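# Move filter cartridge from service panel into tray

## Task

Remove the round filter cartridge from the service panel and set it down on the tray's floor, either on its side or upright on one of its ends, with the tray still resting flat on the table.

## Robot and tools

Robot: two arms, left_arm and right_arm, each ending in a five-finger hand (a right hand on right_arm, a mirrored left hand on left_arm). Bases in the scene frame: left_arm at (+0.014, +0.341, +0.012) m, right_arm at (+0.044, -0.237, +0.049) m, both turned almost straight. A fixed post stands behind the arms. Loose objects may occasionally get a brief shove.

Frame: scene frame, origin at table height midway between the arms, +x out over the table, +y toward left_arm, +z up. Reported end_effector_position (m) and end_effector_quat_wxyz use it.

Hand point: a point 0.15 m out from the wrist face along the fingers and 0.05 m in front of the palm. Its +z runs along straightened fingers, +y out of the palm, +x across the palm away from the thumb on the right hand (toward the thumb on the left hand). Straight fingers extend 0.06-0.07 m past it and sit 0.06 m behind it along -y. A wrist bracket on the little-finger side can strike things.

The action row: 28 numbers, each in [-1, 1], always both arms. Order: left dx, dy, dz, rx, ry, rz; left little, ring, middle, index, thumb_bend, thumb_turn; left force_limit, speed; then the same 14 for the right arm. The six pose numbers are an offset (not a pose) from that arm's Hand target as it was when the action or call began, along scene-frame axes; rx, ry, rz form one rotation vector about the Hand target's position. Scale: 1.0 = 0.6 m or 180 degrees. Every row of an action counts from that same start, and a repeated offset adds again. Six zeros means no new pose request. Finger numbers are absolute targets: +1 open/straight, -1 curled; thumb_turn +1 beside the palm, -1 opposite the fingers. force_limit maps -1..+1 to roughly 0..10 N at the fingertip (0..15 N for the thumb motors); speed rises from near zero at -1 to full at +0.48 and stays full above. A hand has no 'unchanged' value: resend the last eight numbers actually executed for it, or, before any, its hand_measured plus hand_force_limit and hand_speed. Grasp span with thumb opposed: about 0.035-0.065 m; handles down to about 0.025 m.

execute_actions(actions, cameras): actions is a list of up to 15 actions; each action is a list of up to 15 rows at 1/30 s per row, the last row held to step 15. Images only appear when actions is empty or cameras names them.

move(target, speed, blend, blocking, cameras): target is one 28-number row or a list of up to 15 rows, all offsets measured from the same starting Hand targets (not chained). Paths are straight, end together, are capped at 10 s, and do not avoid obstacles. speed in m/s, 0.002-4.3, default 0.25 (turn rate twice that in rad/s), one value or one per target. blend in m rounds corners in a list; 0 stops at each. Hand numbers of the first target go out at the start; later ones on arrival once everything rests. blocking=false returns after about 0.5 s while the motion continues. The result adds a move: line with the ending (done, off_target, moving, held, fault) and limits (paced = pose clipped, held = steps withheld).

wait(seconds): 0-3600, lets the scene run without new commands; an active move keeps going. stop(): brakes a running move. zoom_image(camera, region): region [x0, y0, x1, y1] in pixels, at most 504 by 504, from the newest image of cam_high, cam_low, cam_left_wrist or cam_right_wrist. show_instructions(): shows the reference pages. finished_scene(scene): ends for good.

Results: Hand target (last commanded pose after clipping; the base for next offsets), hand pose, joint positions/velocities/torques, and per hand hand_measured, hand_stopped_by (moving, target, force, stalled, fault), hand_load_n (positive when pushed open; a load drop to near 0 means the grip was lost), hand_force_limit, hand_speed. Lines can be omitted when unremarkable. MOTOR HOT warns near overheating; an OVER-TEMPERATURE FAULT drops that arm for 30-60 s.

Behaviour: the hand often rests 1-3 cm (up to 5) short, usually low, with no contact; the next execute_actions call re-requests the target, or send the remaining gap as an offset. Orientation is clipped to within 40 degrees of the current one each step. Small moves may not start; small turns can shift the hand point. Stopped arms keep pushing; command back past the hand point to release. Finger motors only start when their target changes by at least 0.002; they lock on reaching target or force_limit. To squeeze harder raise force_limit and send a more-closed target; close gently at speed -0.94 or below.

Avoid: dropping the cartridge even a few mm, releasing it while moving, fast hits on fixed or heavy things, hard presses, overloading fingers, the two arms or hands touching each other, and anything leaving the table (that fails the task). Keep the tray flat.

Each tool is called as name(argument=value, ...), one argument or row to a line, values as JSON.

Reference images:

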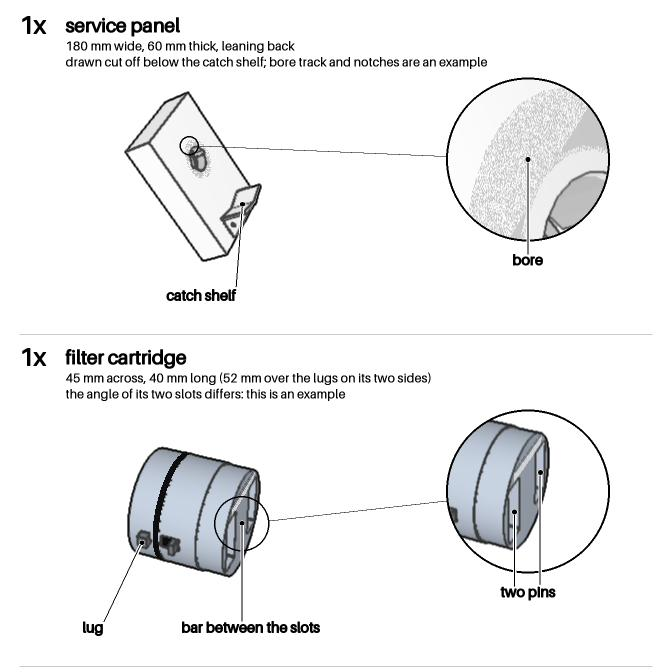

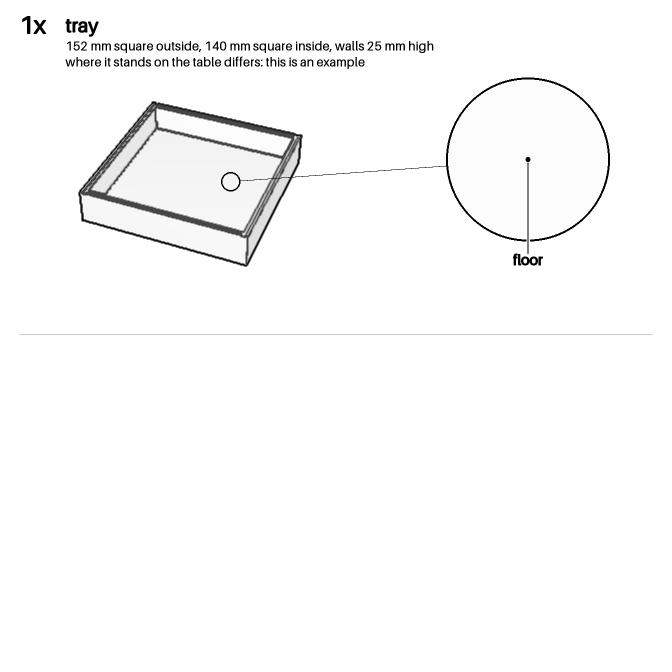

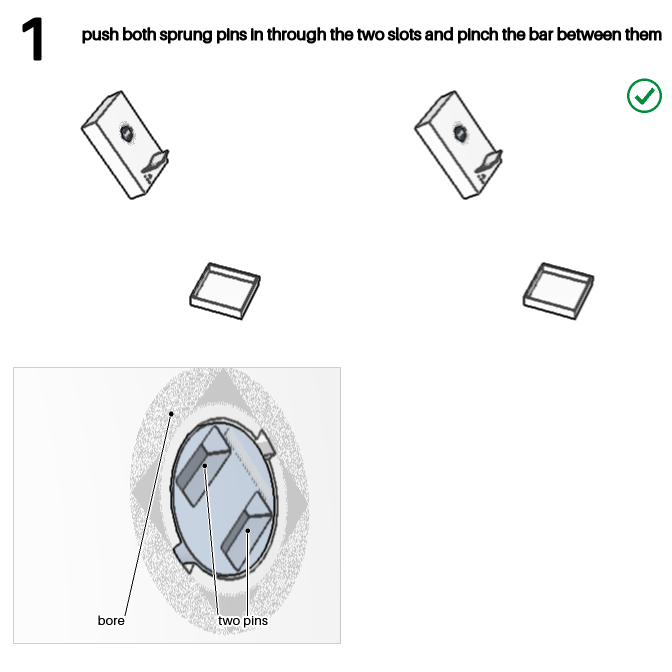

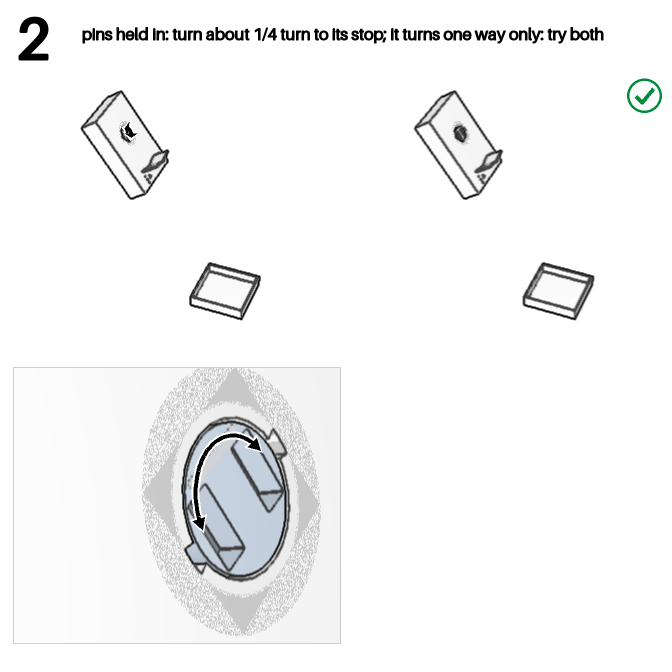

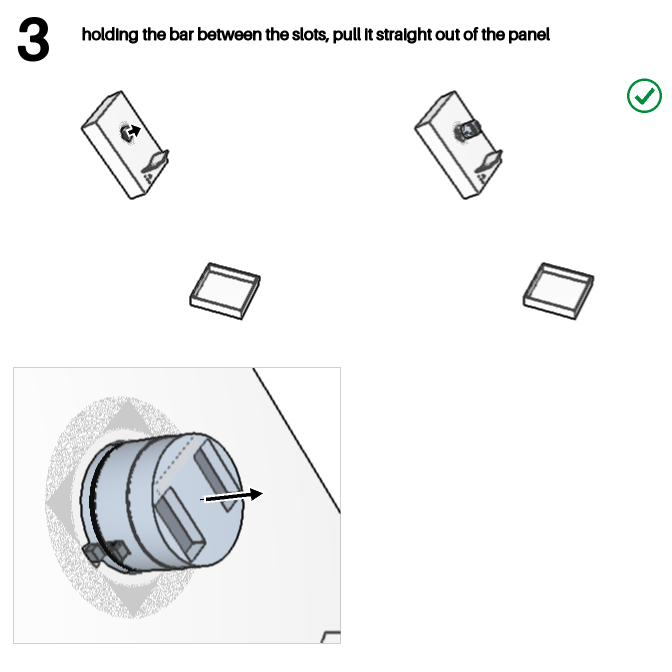

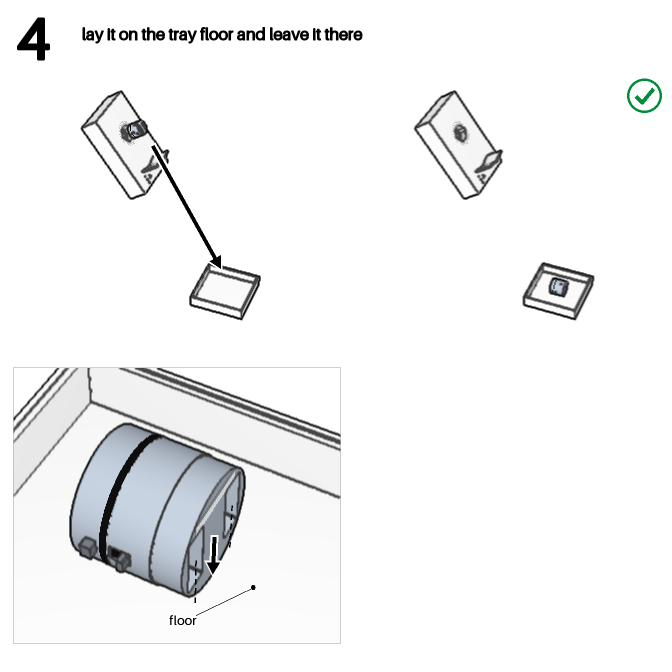

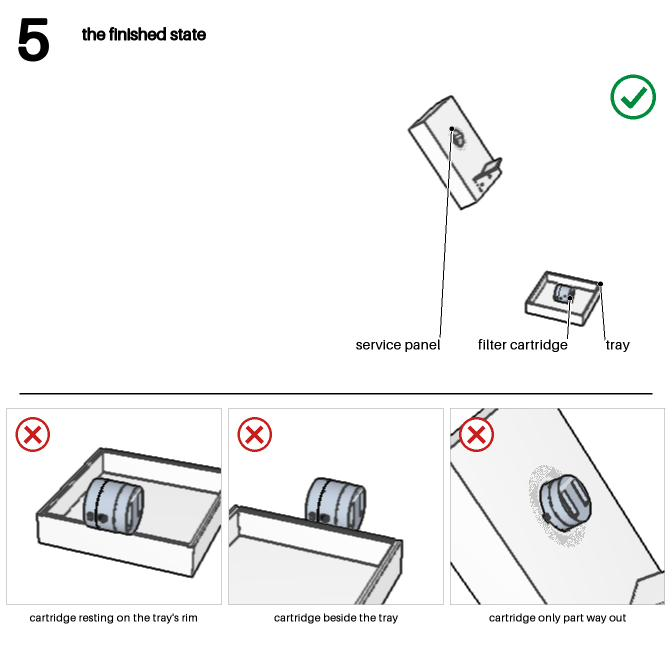

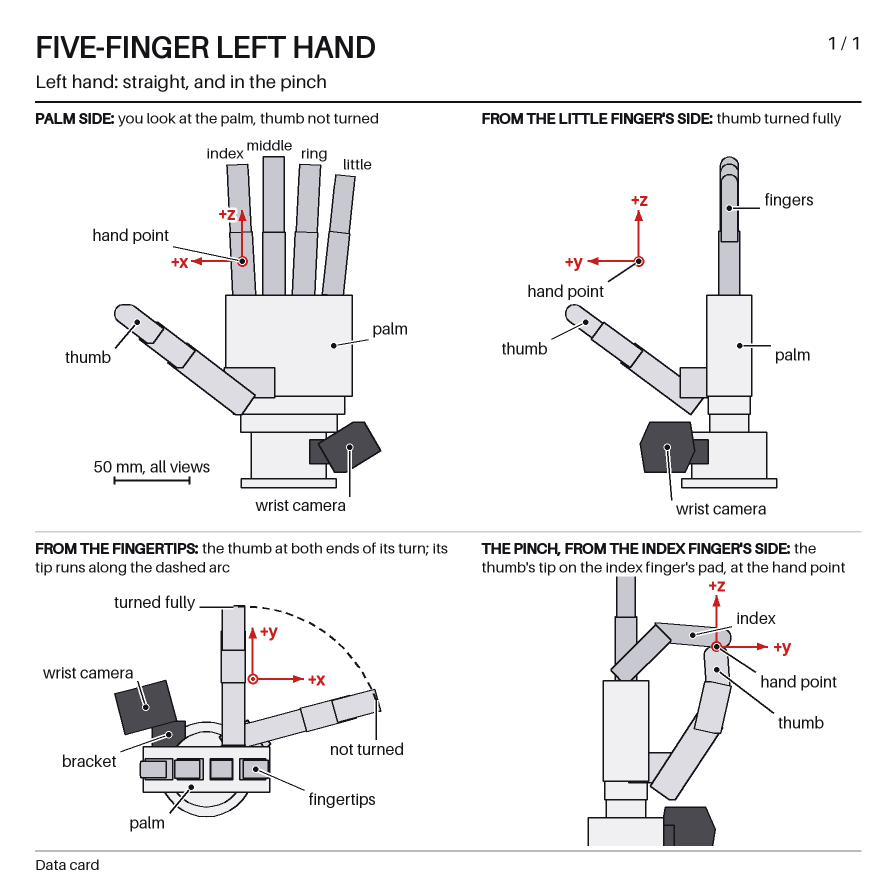

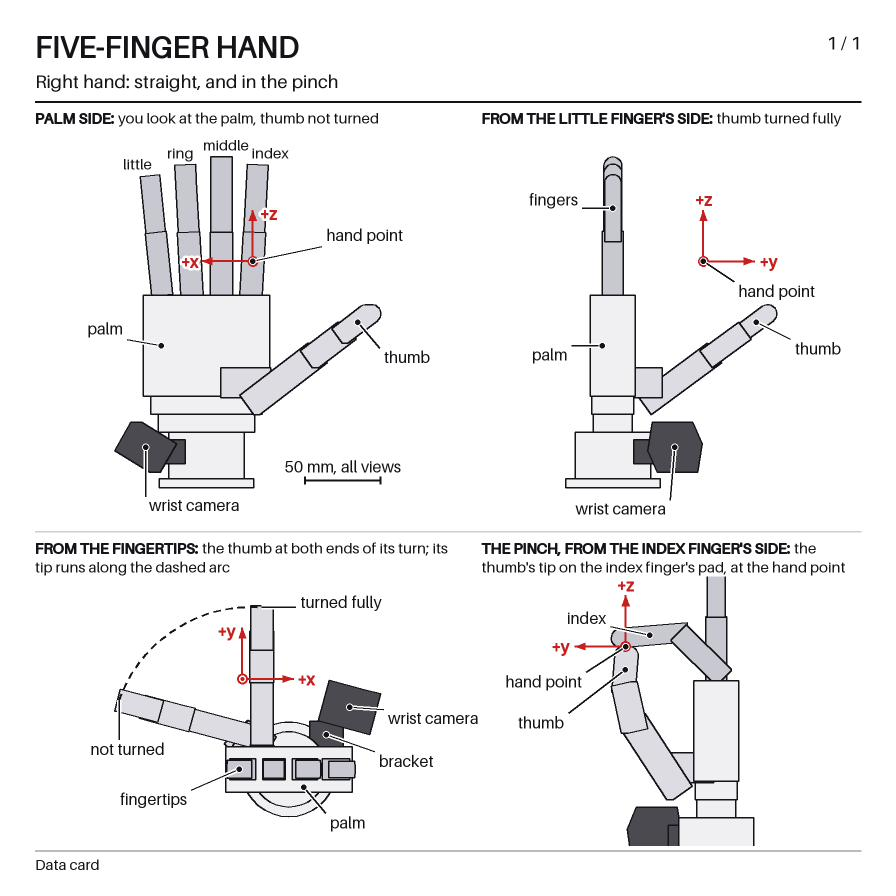

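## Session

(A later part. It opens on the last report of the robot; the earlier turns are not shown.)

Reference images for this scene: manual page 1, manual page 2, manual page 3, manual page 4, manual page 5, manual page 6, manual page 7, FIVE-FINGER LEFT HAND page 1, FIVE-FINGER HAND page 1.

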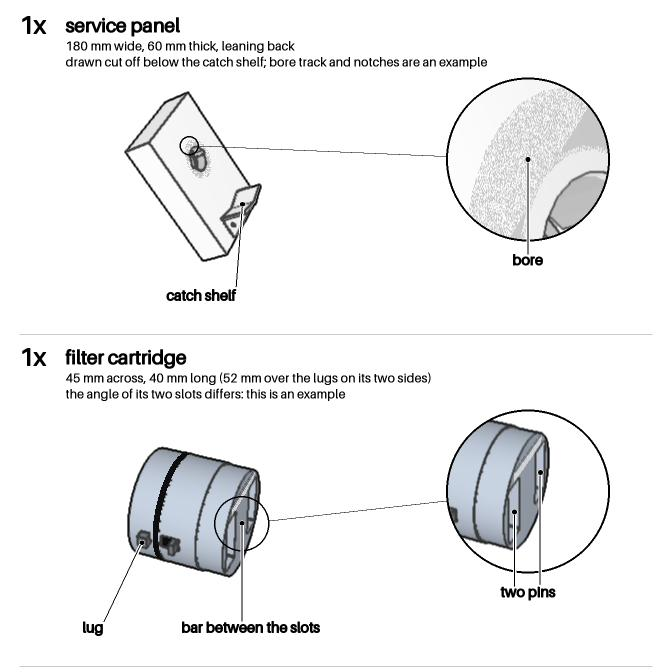

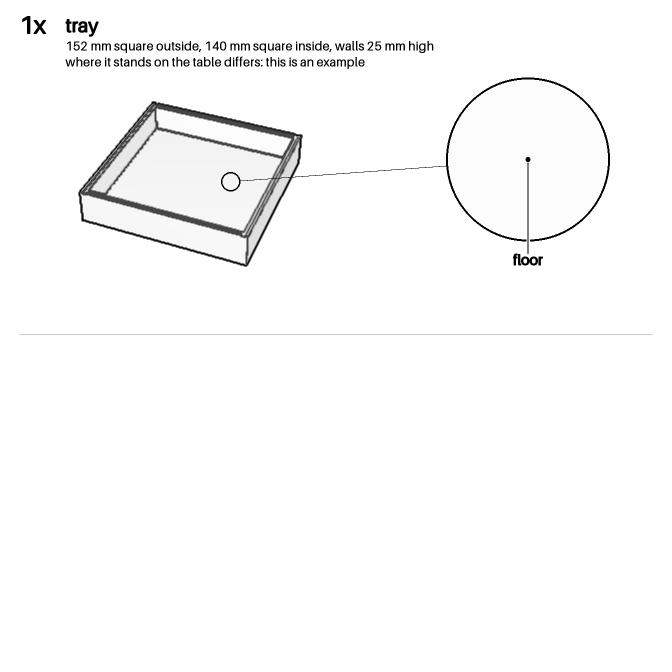

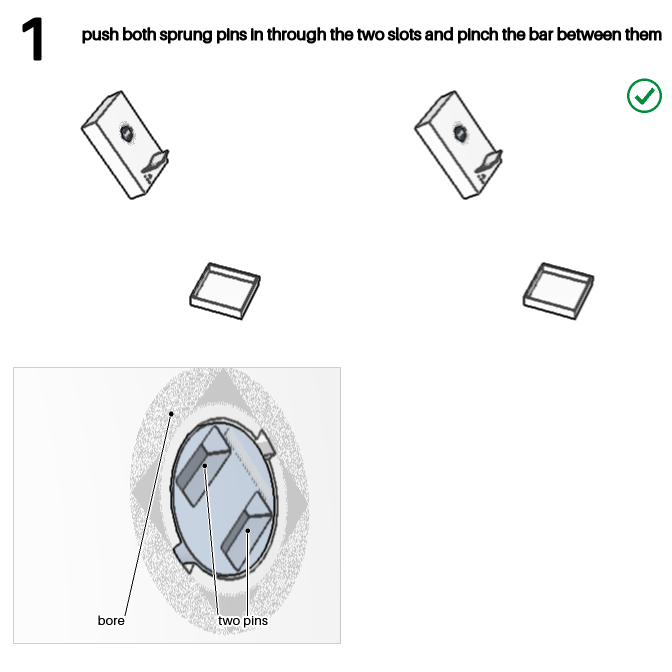

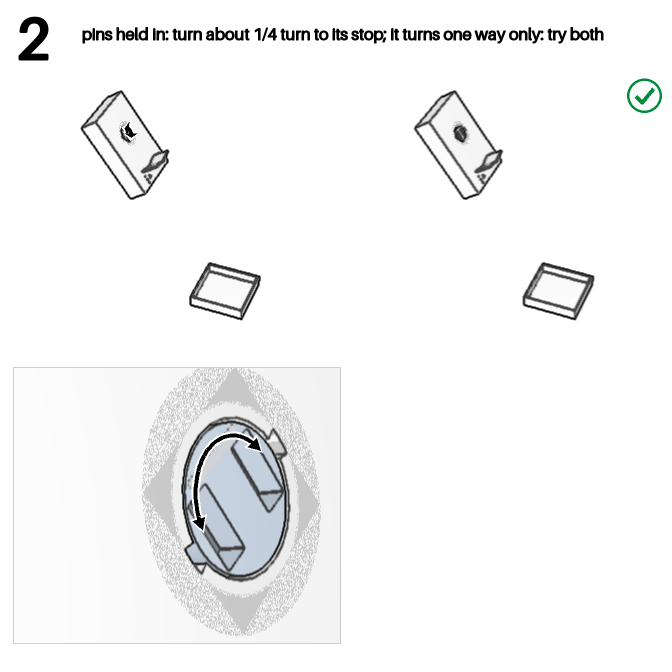

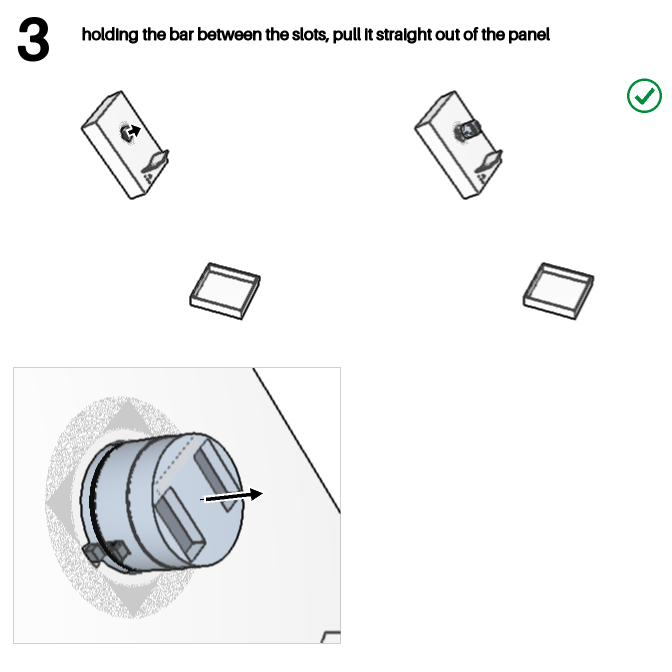

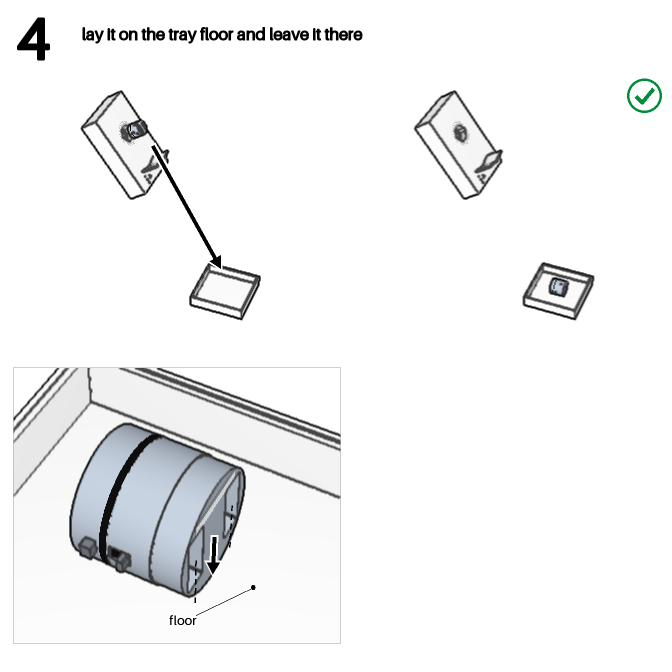

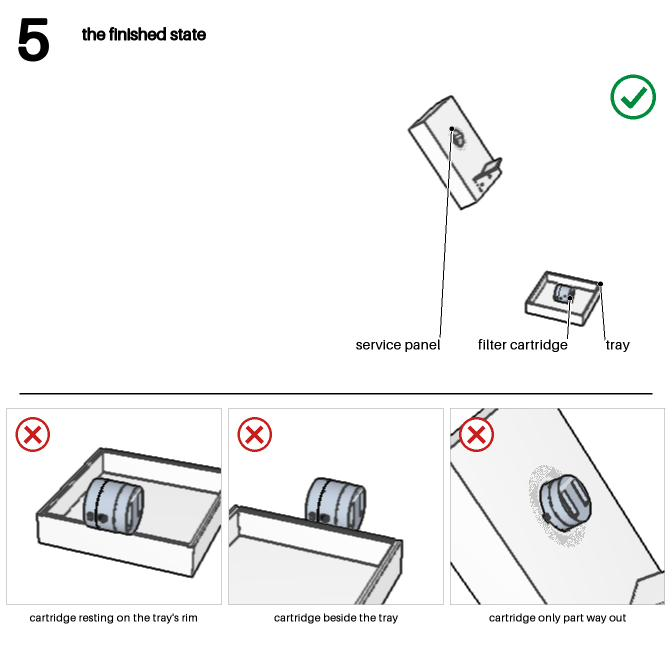

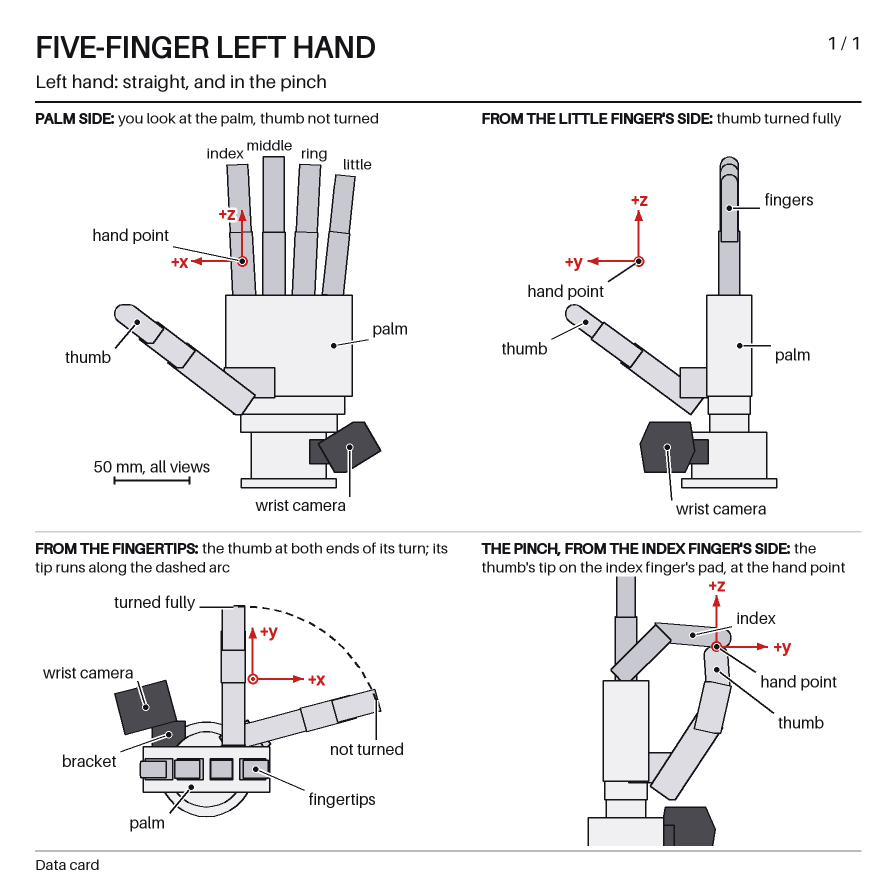

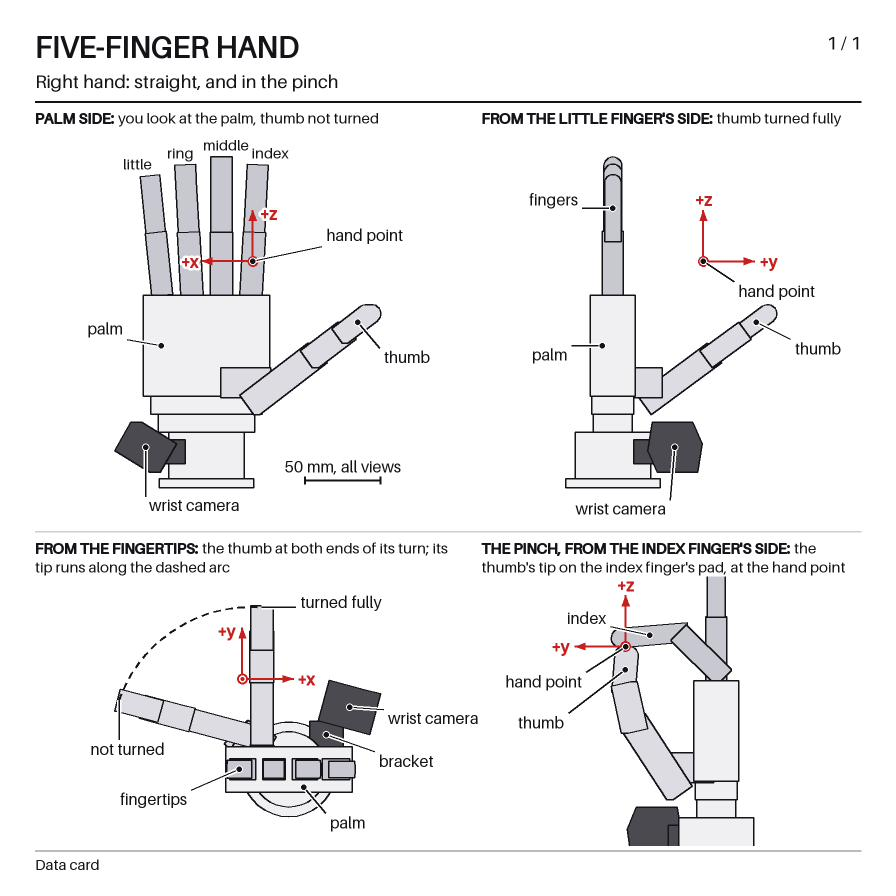

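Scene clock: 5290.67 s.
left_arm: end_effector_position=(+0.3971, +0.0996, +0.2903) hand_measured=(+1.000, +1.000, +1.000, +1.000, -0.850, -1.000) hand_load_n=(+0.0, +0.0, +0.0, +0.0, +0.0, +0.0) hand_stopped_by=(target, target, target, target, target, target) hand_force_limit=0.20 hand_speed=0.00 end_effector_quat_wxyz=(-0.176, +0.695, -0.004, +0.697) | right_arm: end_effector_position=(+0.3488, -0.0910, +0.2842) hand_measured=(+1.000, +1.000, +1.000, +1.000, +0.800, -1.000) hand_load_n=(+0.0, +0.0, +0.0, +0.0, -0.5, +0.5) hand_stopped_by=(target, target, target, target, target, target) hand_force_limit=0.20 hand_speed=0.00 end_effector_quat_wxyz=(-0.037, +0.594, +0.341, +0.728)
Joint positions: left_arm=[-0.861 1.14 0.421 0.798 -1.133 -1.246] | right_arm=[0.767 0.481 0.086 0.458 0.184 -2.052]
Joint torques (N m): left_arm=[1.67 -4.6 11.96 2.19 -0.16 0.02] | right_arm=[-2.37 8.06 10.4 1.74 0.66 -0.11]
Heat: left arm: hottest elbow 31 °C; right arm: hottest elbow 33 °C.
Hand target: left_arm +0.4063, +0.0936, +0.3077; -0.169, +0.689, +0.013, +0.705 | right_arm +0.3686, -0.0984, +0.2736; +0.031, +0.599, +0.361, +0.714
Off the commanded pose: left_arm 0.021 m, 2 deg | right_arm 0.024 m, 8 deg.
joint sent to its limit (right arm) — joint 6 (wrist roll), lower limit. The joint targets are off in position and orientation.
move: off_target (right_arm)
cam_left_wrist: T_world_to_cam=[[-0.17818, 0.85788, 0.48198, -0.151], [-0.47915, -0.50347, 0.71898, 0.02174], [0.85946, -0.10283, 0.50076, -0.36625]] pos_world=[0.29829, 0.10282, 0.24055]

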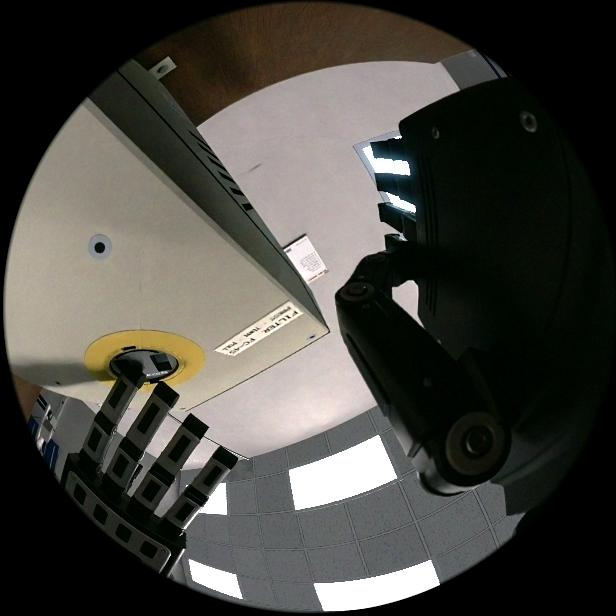

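move(
  target=[
    [0,0,0,0,0,0,1,1,1,1,-0.85,-1,0.2,0.0,-0.0682,0,0.0478,0,0,0,1,1,1,1,0.8,-1,0.2,0.0],
    [0,0,0,0,0,0,1,1,1,1,-0.85,-1,0.2,0.0,-0.2143,0.014,0.094,0.3933,0.2767,-0.2612,1,1,1,1,0.8,-1,0.2,0.0],
    [0,0,0,0,0,0,1,1,1,1,-0.85,-1,0.2,0.0,-0.2143,0.014,0.094,0.3933,0.2767,-0.2612,-1,-1,-1,1,1,-1,0.2,0.0],
  ],
  speed=[0.08,0.3,0.1],
  cameras=["cam_left_wrist","cam_right_wrist"],
)

Scene clock: 5346.87 s.
left_arm: end_effector_position=(+0.3971, +0.0996, +0.2903) hand_measured=(+1.000, +1.000, +1.000, +1.000, -0.850, -1.000) hand_load_n=(+0.0, +0.0, +0.0, +0.0, +0.0, +0.0) hand_stopped_by=(target, target, target, target, target, target) hand_force_limit=0.20 hand_speed=0.00 end_effector_quat_wxyz=(-0.176, +0.695, -0.004, +0.697) | right_arm: end_effector_position=(+0.2376, -0.0953, +0.3138) hand_measured=(-1.000, -1.000, -1.000, +1.000, +1.000, -1.000) hand_load_n=(+0.0, +0.0, +0.0, -0.5, +0.0, +0.0) hand_stopped_by=(target, target, target, target, target, target) hand_force_limit=0.20 hand_speed=0.00 end_effector_quat_wxyz=(-0.175, +0.818, -0.347, +0.423)
Joint positions: left_arm=[-0.861 1.14 0.421 0.798 -1.133 -1.246] | right_arm=[1.164 0.675 0.872 -1.26 0.844 0.153]
Joint torques (N m): left_arm=[1.73 -4.6 11.92 2.17 -0.16 0.03] | right_arm=[0.91 0.38 11.21 0.92 0.44 0.13]
Heat: left arm: hottest elbow 31 °C; right arm: hottest elbow 37 °C.
Hand target: left_arm +0.4063, +0.0936, +0.3077; -0.169, +0.689, +0.013, +0.705 | right_arm +0.2400, -0.0901, +0.3300; -0.186, +0.812, -0.358, +0.422
Off the commanded pose: left_arm 0.021 m, 2 deg | right_arm 0.017 m, 2 deg.
move: off_target (right_arm); target 3's new numbers were sent with right_arm's hand 0.017 m and 2 deg from that target
cam_left_wrist: T_world_to_cam=[[-0.17818, 0.85788, 0.48198, -0.151], [-0.47915, -0.50347, 0.71898, 0.02174], [0.85946, -0.10283, 0.50076, -0.36625]] pos_world=[0.29829, 0.10282, 0.24055]
cam_right_wrist: T_world_to_cam=[[-0.32977, -0.87713, -0.34913, 0.09722], [-0.84468, 0.4393, -0.30582, 0.33782], [0.42162, 0.19405, -0.88577, 0.30833]] pos_world=[0.18742, -0.12297, 0.41036]

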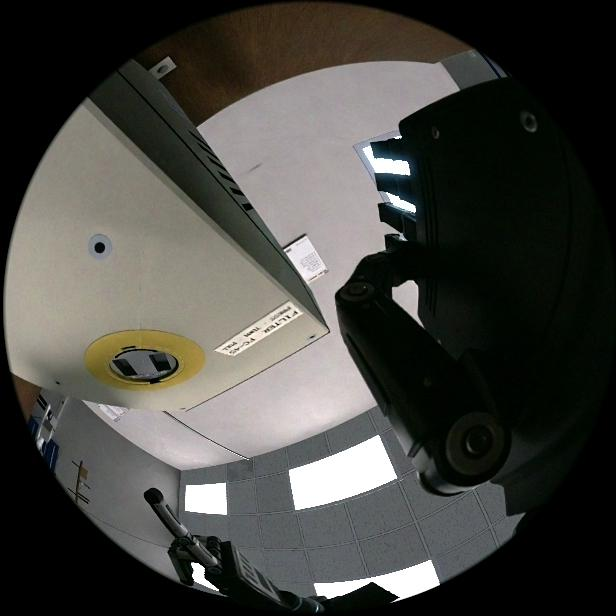

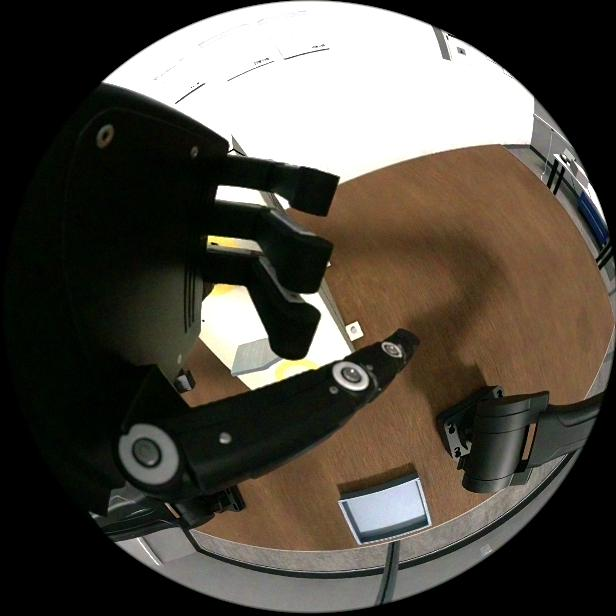

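move(
  target=[0,0,0,0,0,0,1,1,1,1,-0.85,-1,0.2,0.0,0.0635,0.0735,-0.1108,0,0,0,-1,-1,-1,1,1,-1,0.2,0.0],
  speed=0.08,
  cameras=["cam_left_wrist"],
)

zoom_image(
  camera="cam_left_wrist",
  region=[80, 335, 180, 435],
)

Scene clock: 5352.03 s.
left_arm: end_effector_position=(+0.3971, +0.0996, +0.2903) hand_measured=(+1.000, +1.000, +1.000, +1.000, -0.850, -1.000) hand_load_n=(+0.0, +0.0, +0.0, +0.0, +0.0, +0.0) hand_stopped_by=(target, target, target, target, target, target) hand_force_limit=0.20 hand_speed=0.00 end_effector_quat_wxyz=(-0.176, +0.695, -0.004, +0.697) | right_arm: end_effector_position=(+0.2753, -0.0470, +0.2667) hand_measured=(-1.000, -1.000, -1.000, +1.000, +1.000, -1.000) hand_load_n=(+0.0, +0.0, +0.0, +0.0, +0.0, +0.0) hand_stopped_by=(target, target, target, target, target, target) hand_force_limit=0.20 hand_speed=0.00 end_effector_quat_wxyz=(-0.189, +0.810, -0.361, +0.421)
Joint positions: left_arm=[-0.861 1.14 0.421 0.798 -1.133 -1.246] | right_arm=[1.098 0.815 0.793 -0.959 0.809 0.094]
Joint torques (N m): left_arm=[1.67 -4.66 11.88 2.17 -0.16 0.03] | right_arm=[0.5 -1.67 8.02 2.25 0.33 -0.12]
Heat: left arm: hottest elbow 31 °C; right arm: hottest elbow 37 °C.
Hand target: left_arm +0.4063, +0.0936, +0.3077; -0.169, +0.689, +0.013, +0.705 | right_arm +0.2782, -0.0459, +0.2636; -0.186, +0.812, -0.358, +0.421
Off the commanded pose: left_arm 0.021 m, 2 deg | right_arm 0.004 m, 0 deg.
move: done
cam_left_wrist: T_world_to_cam=[[-0.17818, 0.85788, 0.48198, -0.151], [-0.47915, -0.50347, 0.71898, 0.02174], [0.85946, -0.10283, 0.50076, -0.36625]] pos_world=[0.29829, 0.10282, 0.24055]

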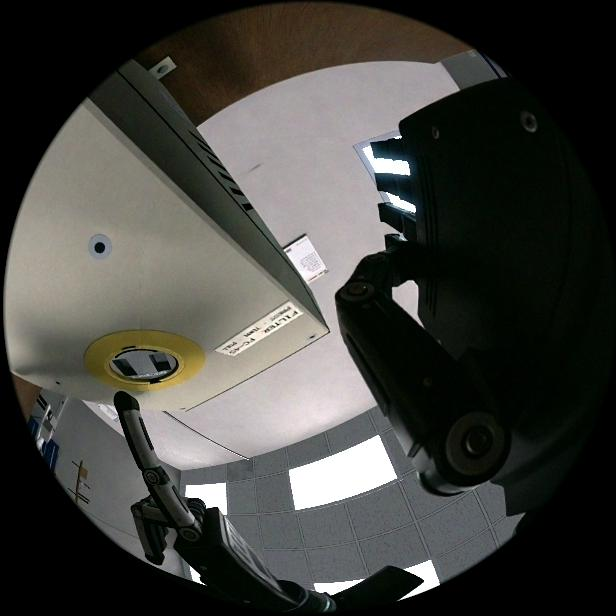

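Scaled by 5.040 from the camera's image (finer frame: 880x880).

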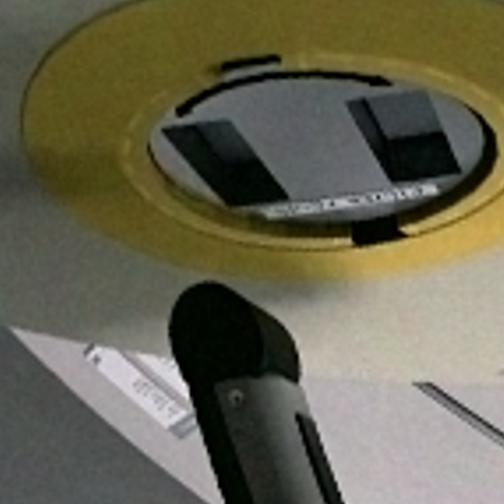

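move(
  target=[0,0,0,0,0,0,1,1,1,1,-0.85,-1,0.2,0.0,0.0218,0,-0.0153,0,0,0,-1,-1,-1,1,1,-1,0.2,0.0],
  speed=0.06,
  cameras=["cam_left_wrist"],
)

zoom_image(
  camera="cam_left_wrist",
  region=[95, 340, 165, 410],
)

Scene clock: 5360.77 s.
left_arm: end_effector_position=(+0.3971, +0.0996, +0.2903) hand_measured=(+1.000, +1.000, +1.000, +1.000, -0.850, -1.000) hand_load_n=(+0.0, +0.0, +0.0, +0.0, +0.0, +0.0) hand_stopped_by=(target, target, target, target, target, target) hand_force_limit=0.20 hand_speed=0.00 end_effector_quat_wxyz=(-0.176, +0.695, -0.004, +0.697) | right_arm: end_effector_position=(+0.2883, -0.0468, +0.2580) hand_measured=(-1.000, -1.000, -1.000, +1.000, +1.000, -1.000) hand_load_n=(+0.5, +0.5, +0.0, +0.0, +0.0, +0.0) hand_stopped_by=(target, target, target, target, target, target) hand_force_limit=0.20 hand_speed=0.00 end_effector_quat_wxyz=(-0.189, +0.810, -0.361, +0.421)
Joint positions: left_arm=[-0.861 1.14 0.421 0.798 -1.133 -1.246] | right_arm=[1.05 0.829 0.772 -0.884 0.781 0.039]
Joint torques (N m): left_arm=[1.73 -4.6 11.92 2.15 -0.18 0.03] | right_arm=[0.56 -1.79 8.01 2.35 0.31 -0.11]
Heat: left arm: hottest elbow 31 °C; right arm: hottest elbow 36 °C.
Hand target: left_arm +0.4063, +0.0936, +0.3077; -0.169, +0.689, +0.013, +0.705 | right_arm +0.2912, -0.0459, +0.2544; -0.186, +0.812, -0.358, +0.422
Off the commanded pose: left_arm 0.021 m, 2 deg | right_arm 0.005 m, 1 deg.
move: done
cam_left_wrist: T_world_to_cam=[[-0.17818, 0.85788, 0.48198, -0.151], [-0.47915, -0.50347, 0.71898, 0.02174], [0.85946, -0.10283, 0.50076, -0.36625]] pos_world=[0.29829, 0.10282, 0.24055]

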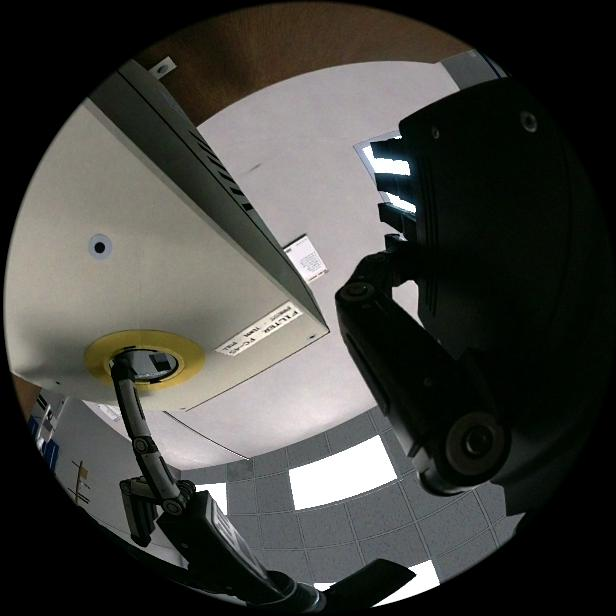

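Scaled by 7.200 from the camera's image (finer frame: 880x880).

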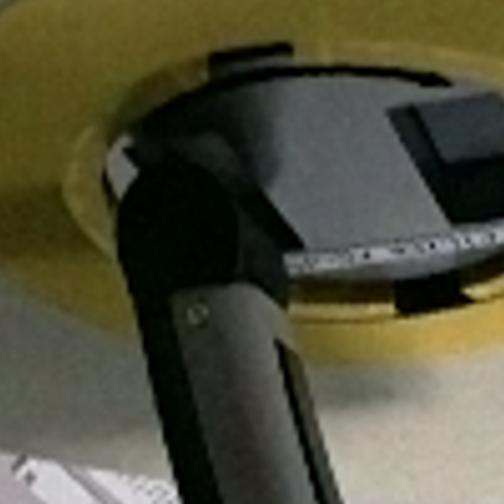

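move(
  target=[
    [0,0,0,0,0,0,1,1,1,1,-0.85,-1,0.2,0.0,0.0027,-0.0003,0.0038,0,0,0,-1,-1,-1,1,1,-1,0.2,0.0],
    [0,0,0,0,0,0,1,1,1,1,-0.85,-1,0.2,0.0,0.0177,-0.0003,-0.0067,0,0,0,-1,-1,-1,1,1,-1,0.2,0.0],
  ],
  speed=0.04,
  cameras=["cam_left_wrist"],
)

zoom_image(
  camera="cam_left_wrist",
  region=[105, 345, 155, 395],
)

Scene clock: 5375.77 s.
left_arm: end_effector_position=(+0.3971, +0.0996, +0.2903) hand_measured=(+1.000, +1.000, +1.000, +1.000, -0.850, -1.000) hand_load_n=(+0.0, +0.0, +0.0, +0.0, +0.0, +0.0) hand_stopped_by=(target, target, target, target, target, target) hand_force_limit=0.20 hand_speed=0.00 end_effector_quat_wxyz=(-0.176, +0.695, -0.004, +0.697) | right_arm: end_effector_position=(+0.2940, -0.0485, +0.2565) hand_measured=(-1.000, -1.000, -1.000, +1.000, +1.000, -1.000) hand_load_n=(+0.0, +0.0, +0.0, -4.0, +0.0, +0.0) hand_stopped_by=(target, target, target, target, target, target) hand_force_limit=0.20 hand_speed=0.00 end_effector_quat_wxyz=(-0.187, +0.815, -0.352, +0.420)
Joint positions: left_arm=[-0.861 1.14 0.421 0.798 -1.133 -1.246] | right_arm=[1.025 0.832 0.768 -0.857 0.759 -0.009]
Joint torques (N m): left_arm=[1.73 -4.66 11.9 2.17 -0.15 0.04] | right_arm=[-0.09 -1.08 7.8 3.25 0.32 -0.06]
Heat: left arm: hottest elbow 31 °C; right arm: hottest elbow 35 °C.
Hand target: left_arm +0.4063, +0.0936, +0.3077; -0.169, +0.689, +0.013, +0.705 | right_arm +0.3019, -0.0461, +0.2503; -0.186, +0.812, -0.358, +0.422
Off the commanded pose: left_arm 0.021 m, 2 deg | right_arm 0.010 m, 1 deg.
move: done
cam_left_wrist: T_world_to_cam=[[-0.17818, 0.85788, 0.48198, -0.151], [-0.47915, -0.50347, 0.71898, 0.02174], [0.85946, -0.10283, 0.50076, -0.36625]] pos_world=[0.29829, 0.10282, 0.24055]

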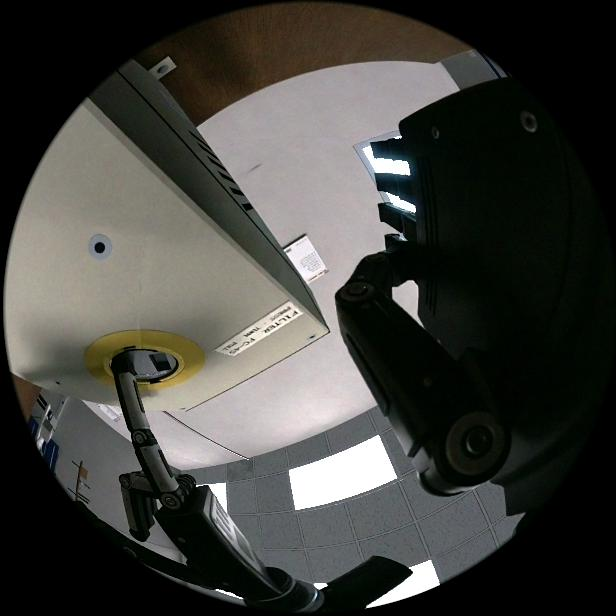

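Scaled by 10.080 from the camera's image (finer frame: 880x880).

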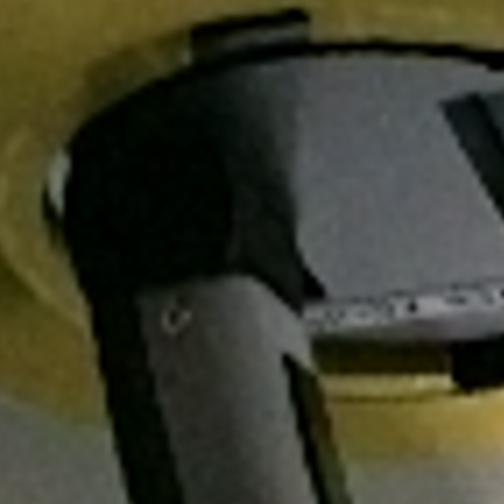

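move(
  target=[0,0,0,0,0,0,1,1,1,1,-0.85,-1,0.2,0.0,0.0273,0,-0.0181,0,0,0,-1,-1,-1,1,1,-1,0.2,0.0],
  speed=0.04,
  cameras=["cam_left_wrist"],
)

zoom_image(
  camera="cam_left_wrist",
  region=[105, 345, 155, 395],
)

move(
  target=[0,0,0,0,0,0,1,1,1,1,-0.85,-1,0.2,0.0,0.0273,0,-0.0181,0,0,0,-1,-1,-1,1,1,-1,0.2,0.0],
  speed=0.04,
  cameras=["cam_left_wrist"],
)

zoom_image(
  camera="cam_left_wrist",
  region=[105, 345, 155, 395],
)

Scene clock: 5388.00 s.
left_arm: end_effector_position=(+0.3971, +0.0996, +0.2903) hand_measured=(+1.000, +1.000, +1.000, +1.000, -0.850, -1.000) hand_load_n=(+0.0, +0.0, +0.0, +0.0, +0.0, +0.0) hand_stopped_by=(target, target, target, target, target, target) hand_force_limit=0.20 hand_speed=0.00 end_effector_quat_wxyz=(-0.176, +0.695, -0.004, +0.697) | right_arm: end_effector_position=(+0.2978, -0.0505, +0.2545) hand_measured=(-1.000, -1.000, -1.000, +0.998, +1.000, -1.000) hand_load_n=(+0.0, +0.0, +0.0, -12.0, +0.5, +0.0) hand_stopped_by=(target, target, target, target, target, target) hand_force_limit=0.20 hand_speed=0.00 end_effector_quat_wxyz=(-0.189, +0.824, -0.336, +0.415)
Joint positions: left_arm=[-0.861 1.14 0.421 0.798 -1.133 -1.246] | right_arm=[0.999 0.821 0.756 -0.824 0.72 -0.074]
Joint torques (N m): left_arm=[1.73 -4.6 11.93 2.19 -0.17 0.03] | right_arm=[-2.37 1.96 7.19 5.08 0.62 0.08]
Heat: left arm: hottest elbow 31 °C; right arm: hottest elbow 34 °C.
Hand target: left_arm +0.4063, +0.0936, +0.3077; -0.169, +0.689, +0.013, +0.705 | right_arm +0.3183, -0.0461, +0.2395; -0.186, +0.812, -0.358, +0.422
Off the commanded pose: left_arm 0.021 m, 2 deg | right_arm 0.026 m, 3 deg.
move: off_target (right_arm)
cam_left_wrist: T_world_to_cam=[[-0.17818, 0.85788, 0.48198, -0.151], [-0.47915, -0.50347, 0.71898, 0.02174], [0.85946, -0.10283, 0.50076, -0.36625]] pos_world=[0.29829, 0.10282, 0.24055]

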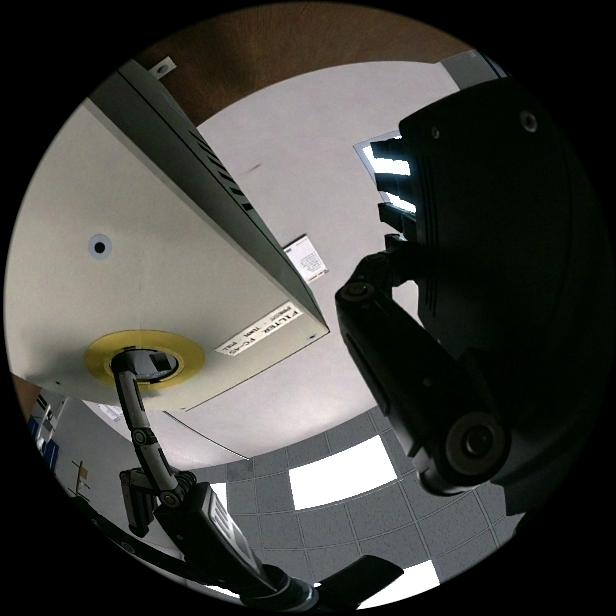

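Scaled by 10.080 from the camera's image (finer frame: 880x880).

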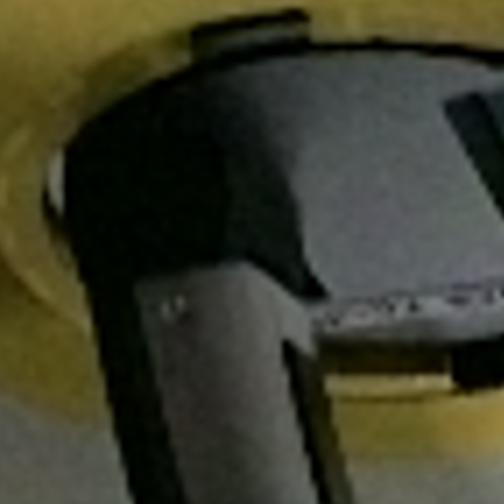

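Scene clock: 5389.07 s.
left_arm: end_effector_position=(+0.3971, +0.0996, +0.2903) hand_measured=(+1.000, +1.000, +1.000, +1.000, -0.850, -1.000) hand_load_n=(+0.0, +0.0, +0.0, +0.0, +0.0, +0.0) hand_stopped_by=(target, target, target, target, target, target) hand_force_limit=0.20 hand_speed=0.00 end_effector_quat_wxyz=(-0.176, +0.695, -0.004, +0.697) | right_arm: end_effector_position=(+0.3009, -0.0524, +0.2537) hand_measured=(-1.000, -1.000, -1.000, +0.998, +1.000, -1.000) hand_load_n=(+0.0, +0.0, +0.0, -18.0, +0.0, +0.0) hand_stopped_by=(target, target, target, target, target, target) hand_force_limit=0.20 hand_speed=0.00 end_effector_quat_wxyz=(-0.195, +0.829, -0.325, +0.411)
Joint positions: left_arm=[-0.861 1.14 0.421 0.798 -1.133 -1.246] | right_arm=[0.975 0.806 0.744 -0.794 0.683 -0.126]
Joint torques (N m): left_arm=[1.79 -4.72 11.92 2.18 -0.16 0.02] | right_arm=[-3.9 4.48 6.58 6.78 0.9 0.18]
Heat: left arm: hottest elbow 31 °C; right arm: hottest elbow 34 °C.
Hand target: left_arm +0.4063, +0.0936, +0.3077; -0.169, +0.689, +0.013, +0.705 | right_arm +0.3346, -0.0461, +0.2286; -0.186, +0.812, -0.358, +0.422
Off the commanded pose: left_arm 0.021 m, 2 deg | right_arm 0.043 m, 5 deg.
move: off_target (right_arm)
cam_left_wrist: T_world_to_cam=[[-0.17818, 0.85788, 0.48198, -0.151], [-0.47915, -0.50347, 0.71898, 0.02174], [0.85946, -0.10283, 0.50076, -0.36625]] pos_world=[0.29829, 0.10282, 0.24055]

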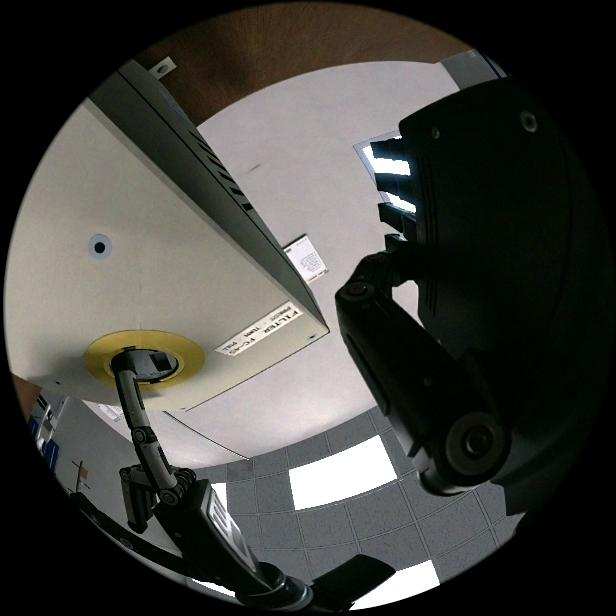

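Scaled by 10.080 from the camera's image (finer frame: 880x880).

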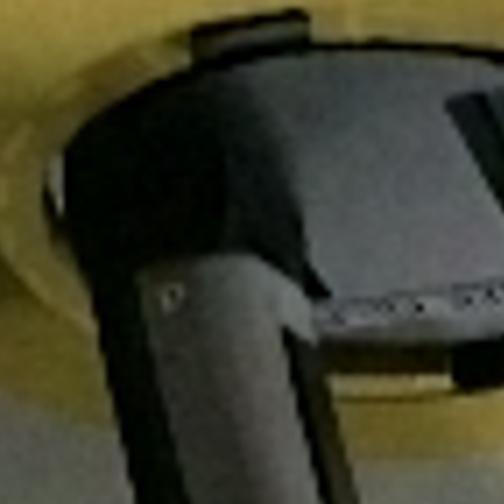

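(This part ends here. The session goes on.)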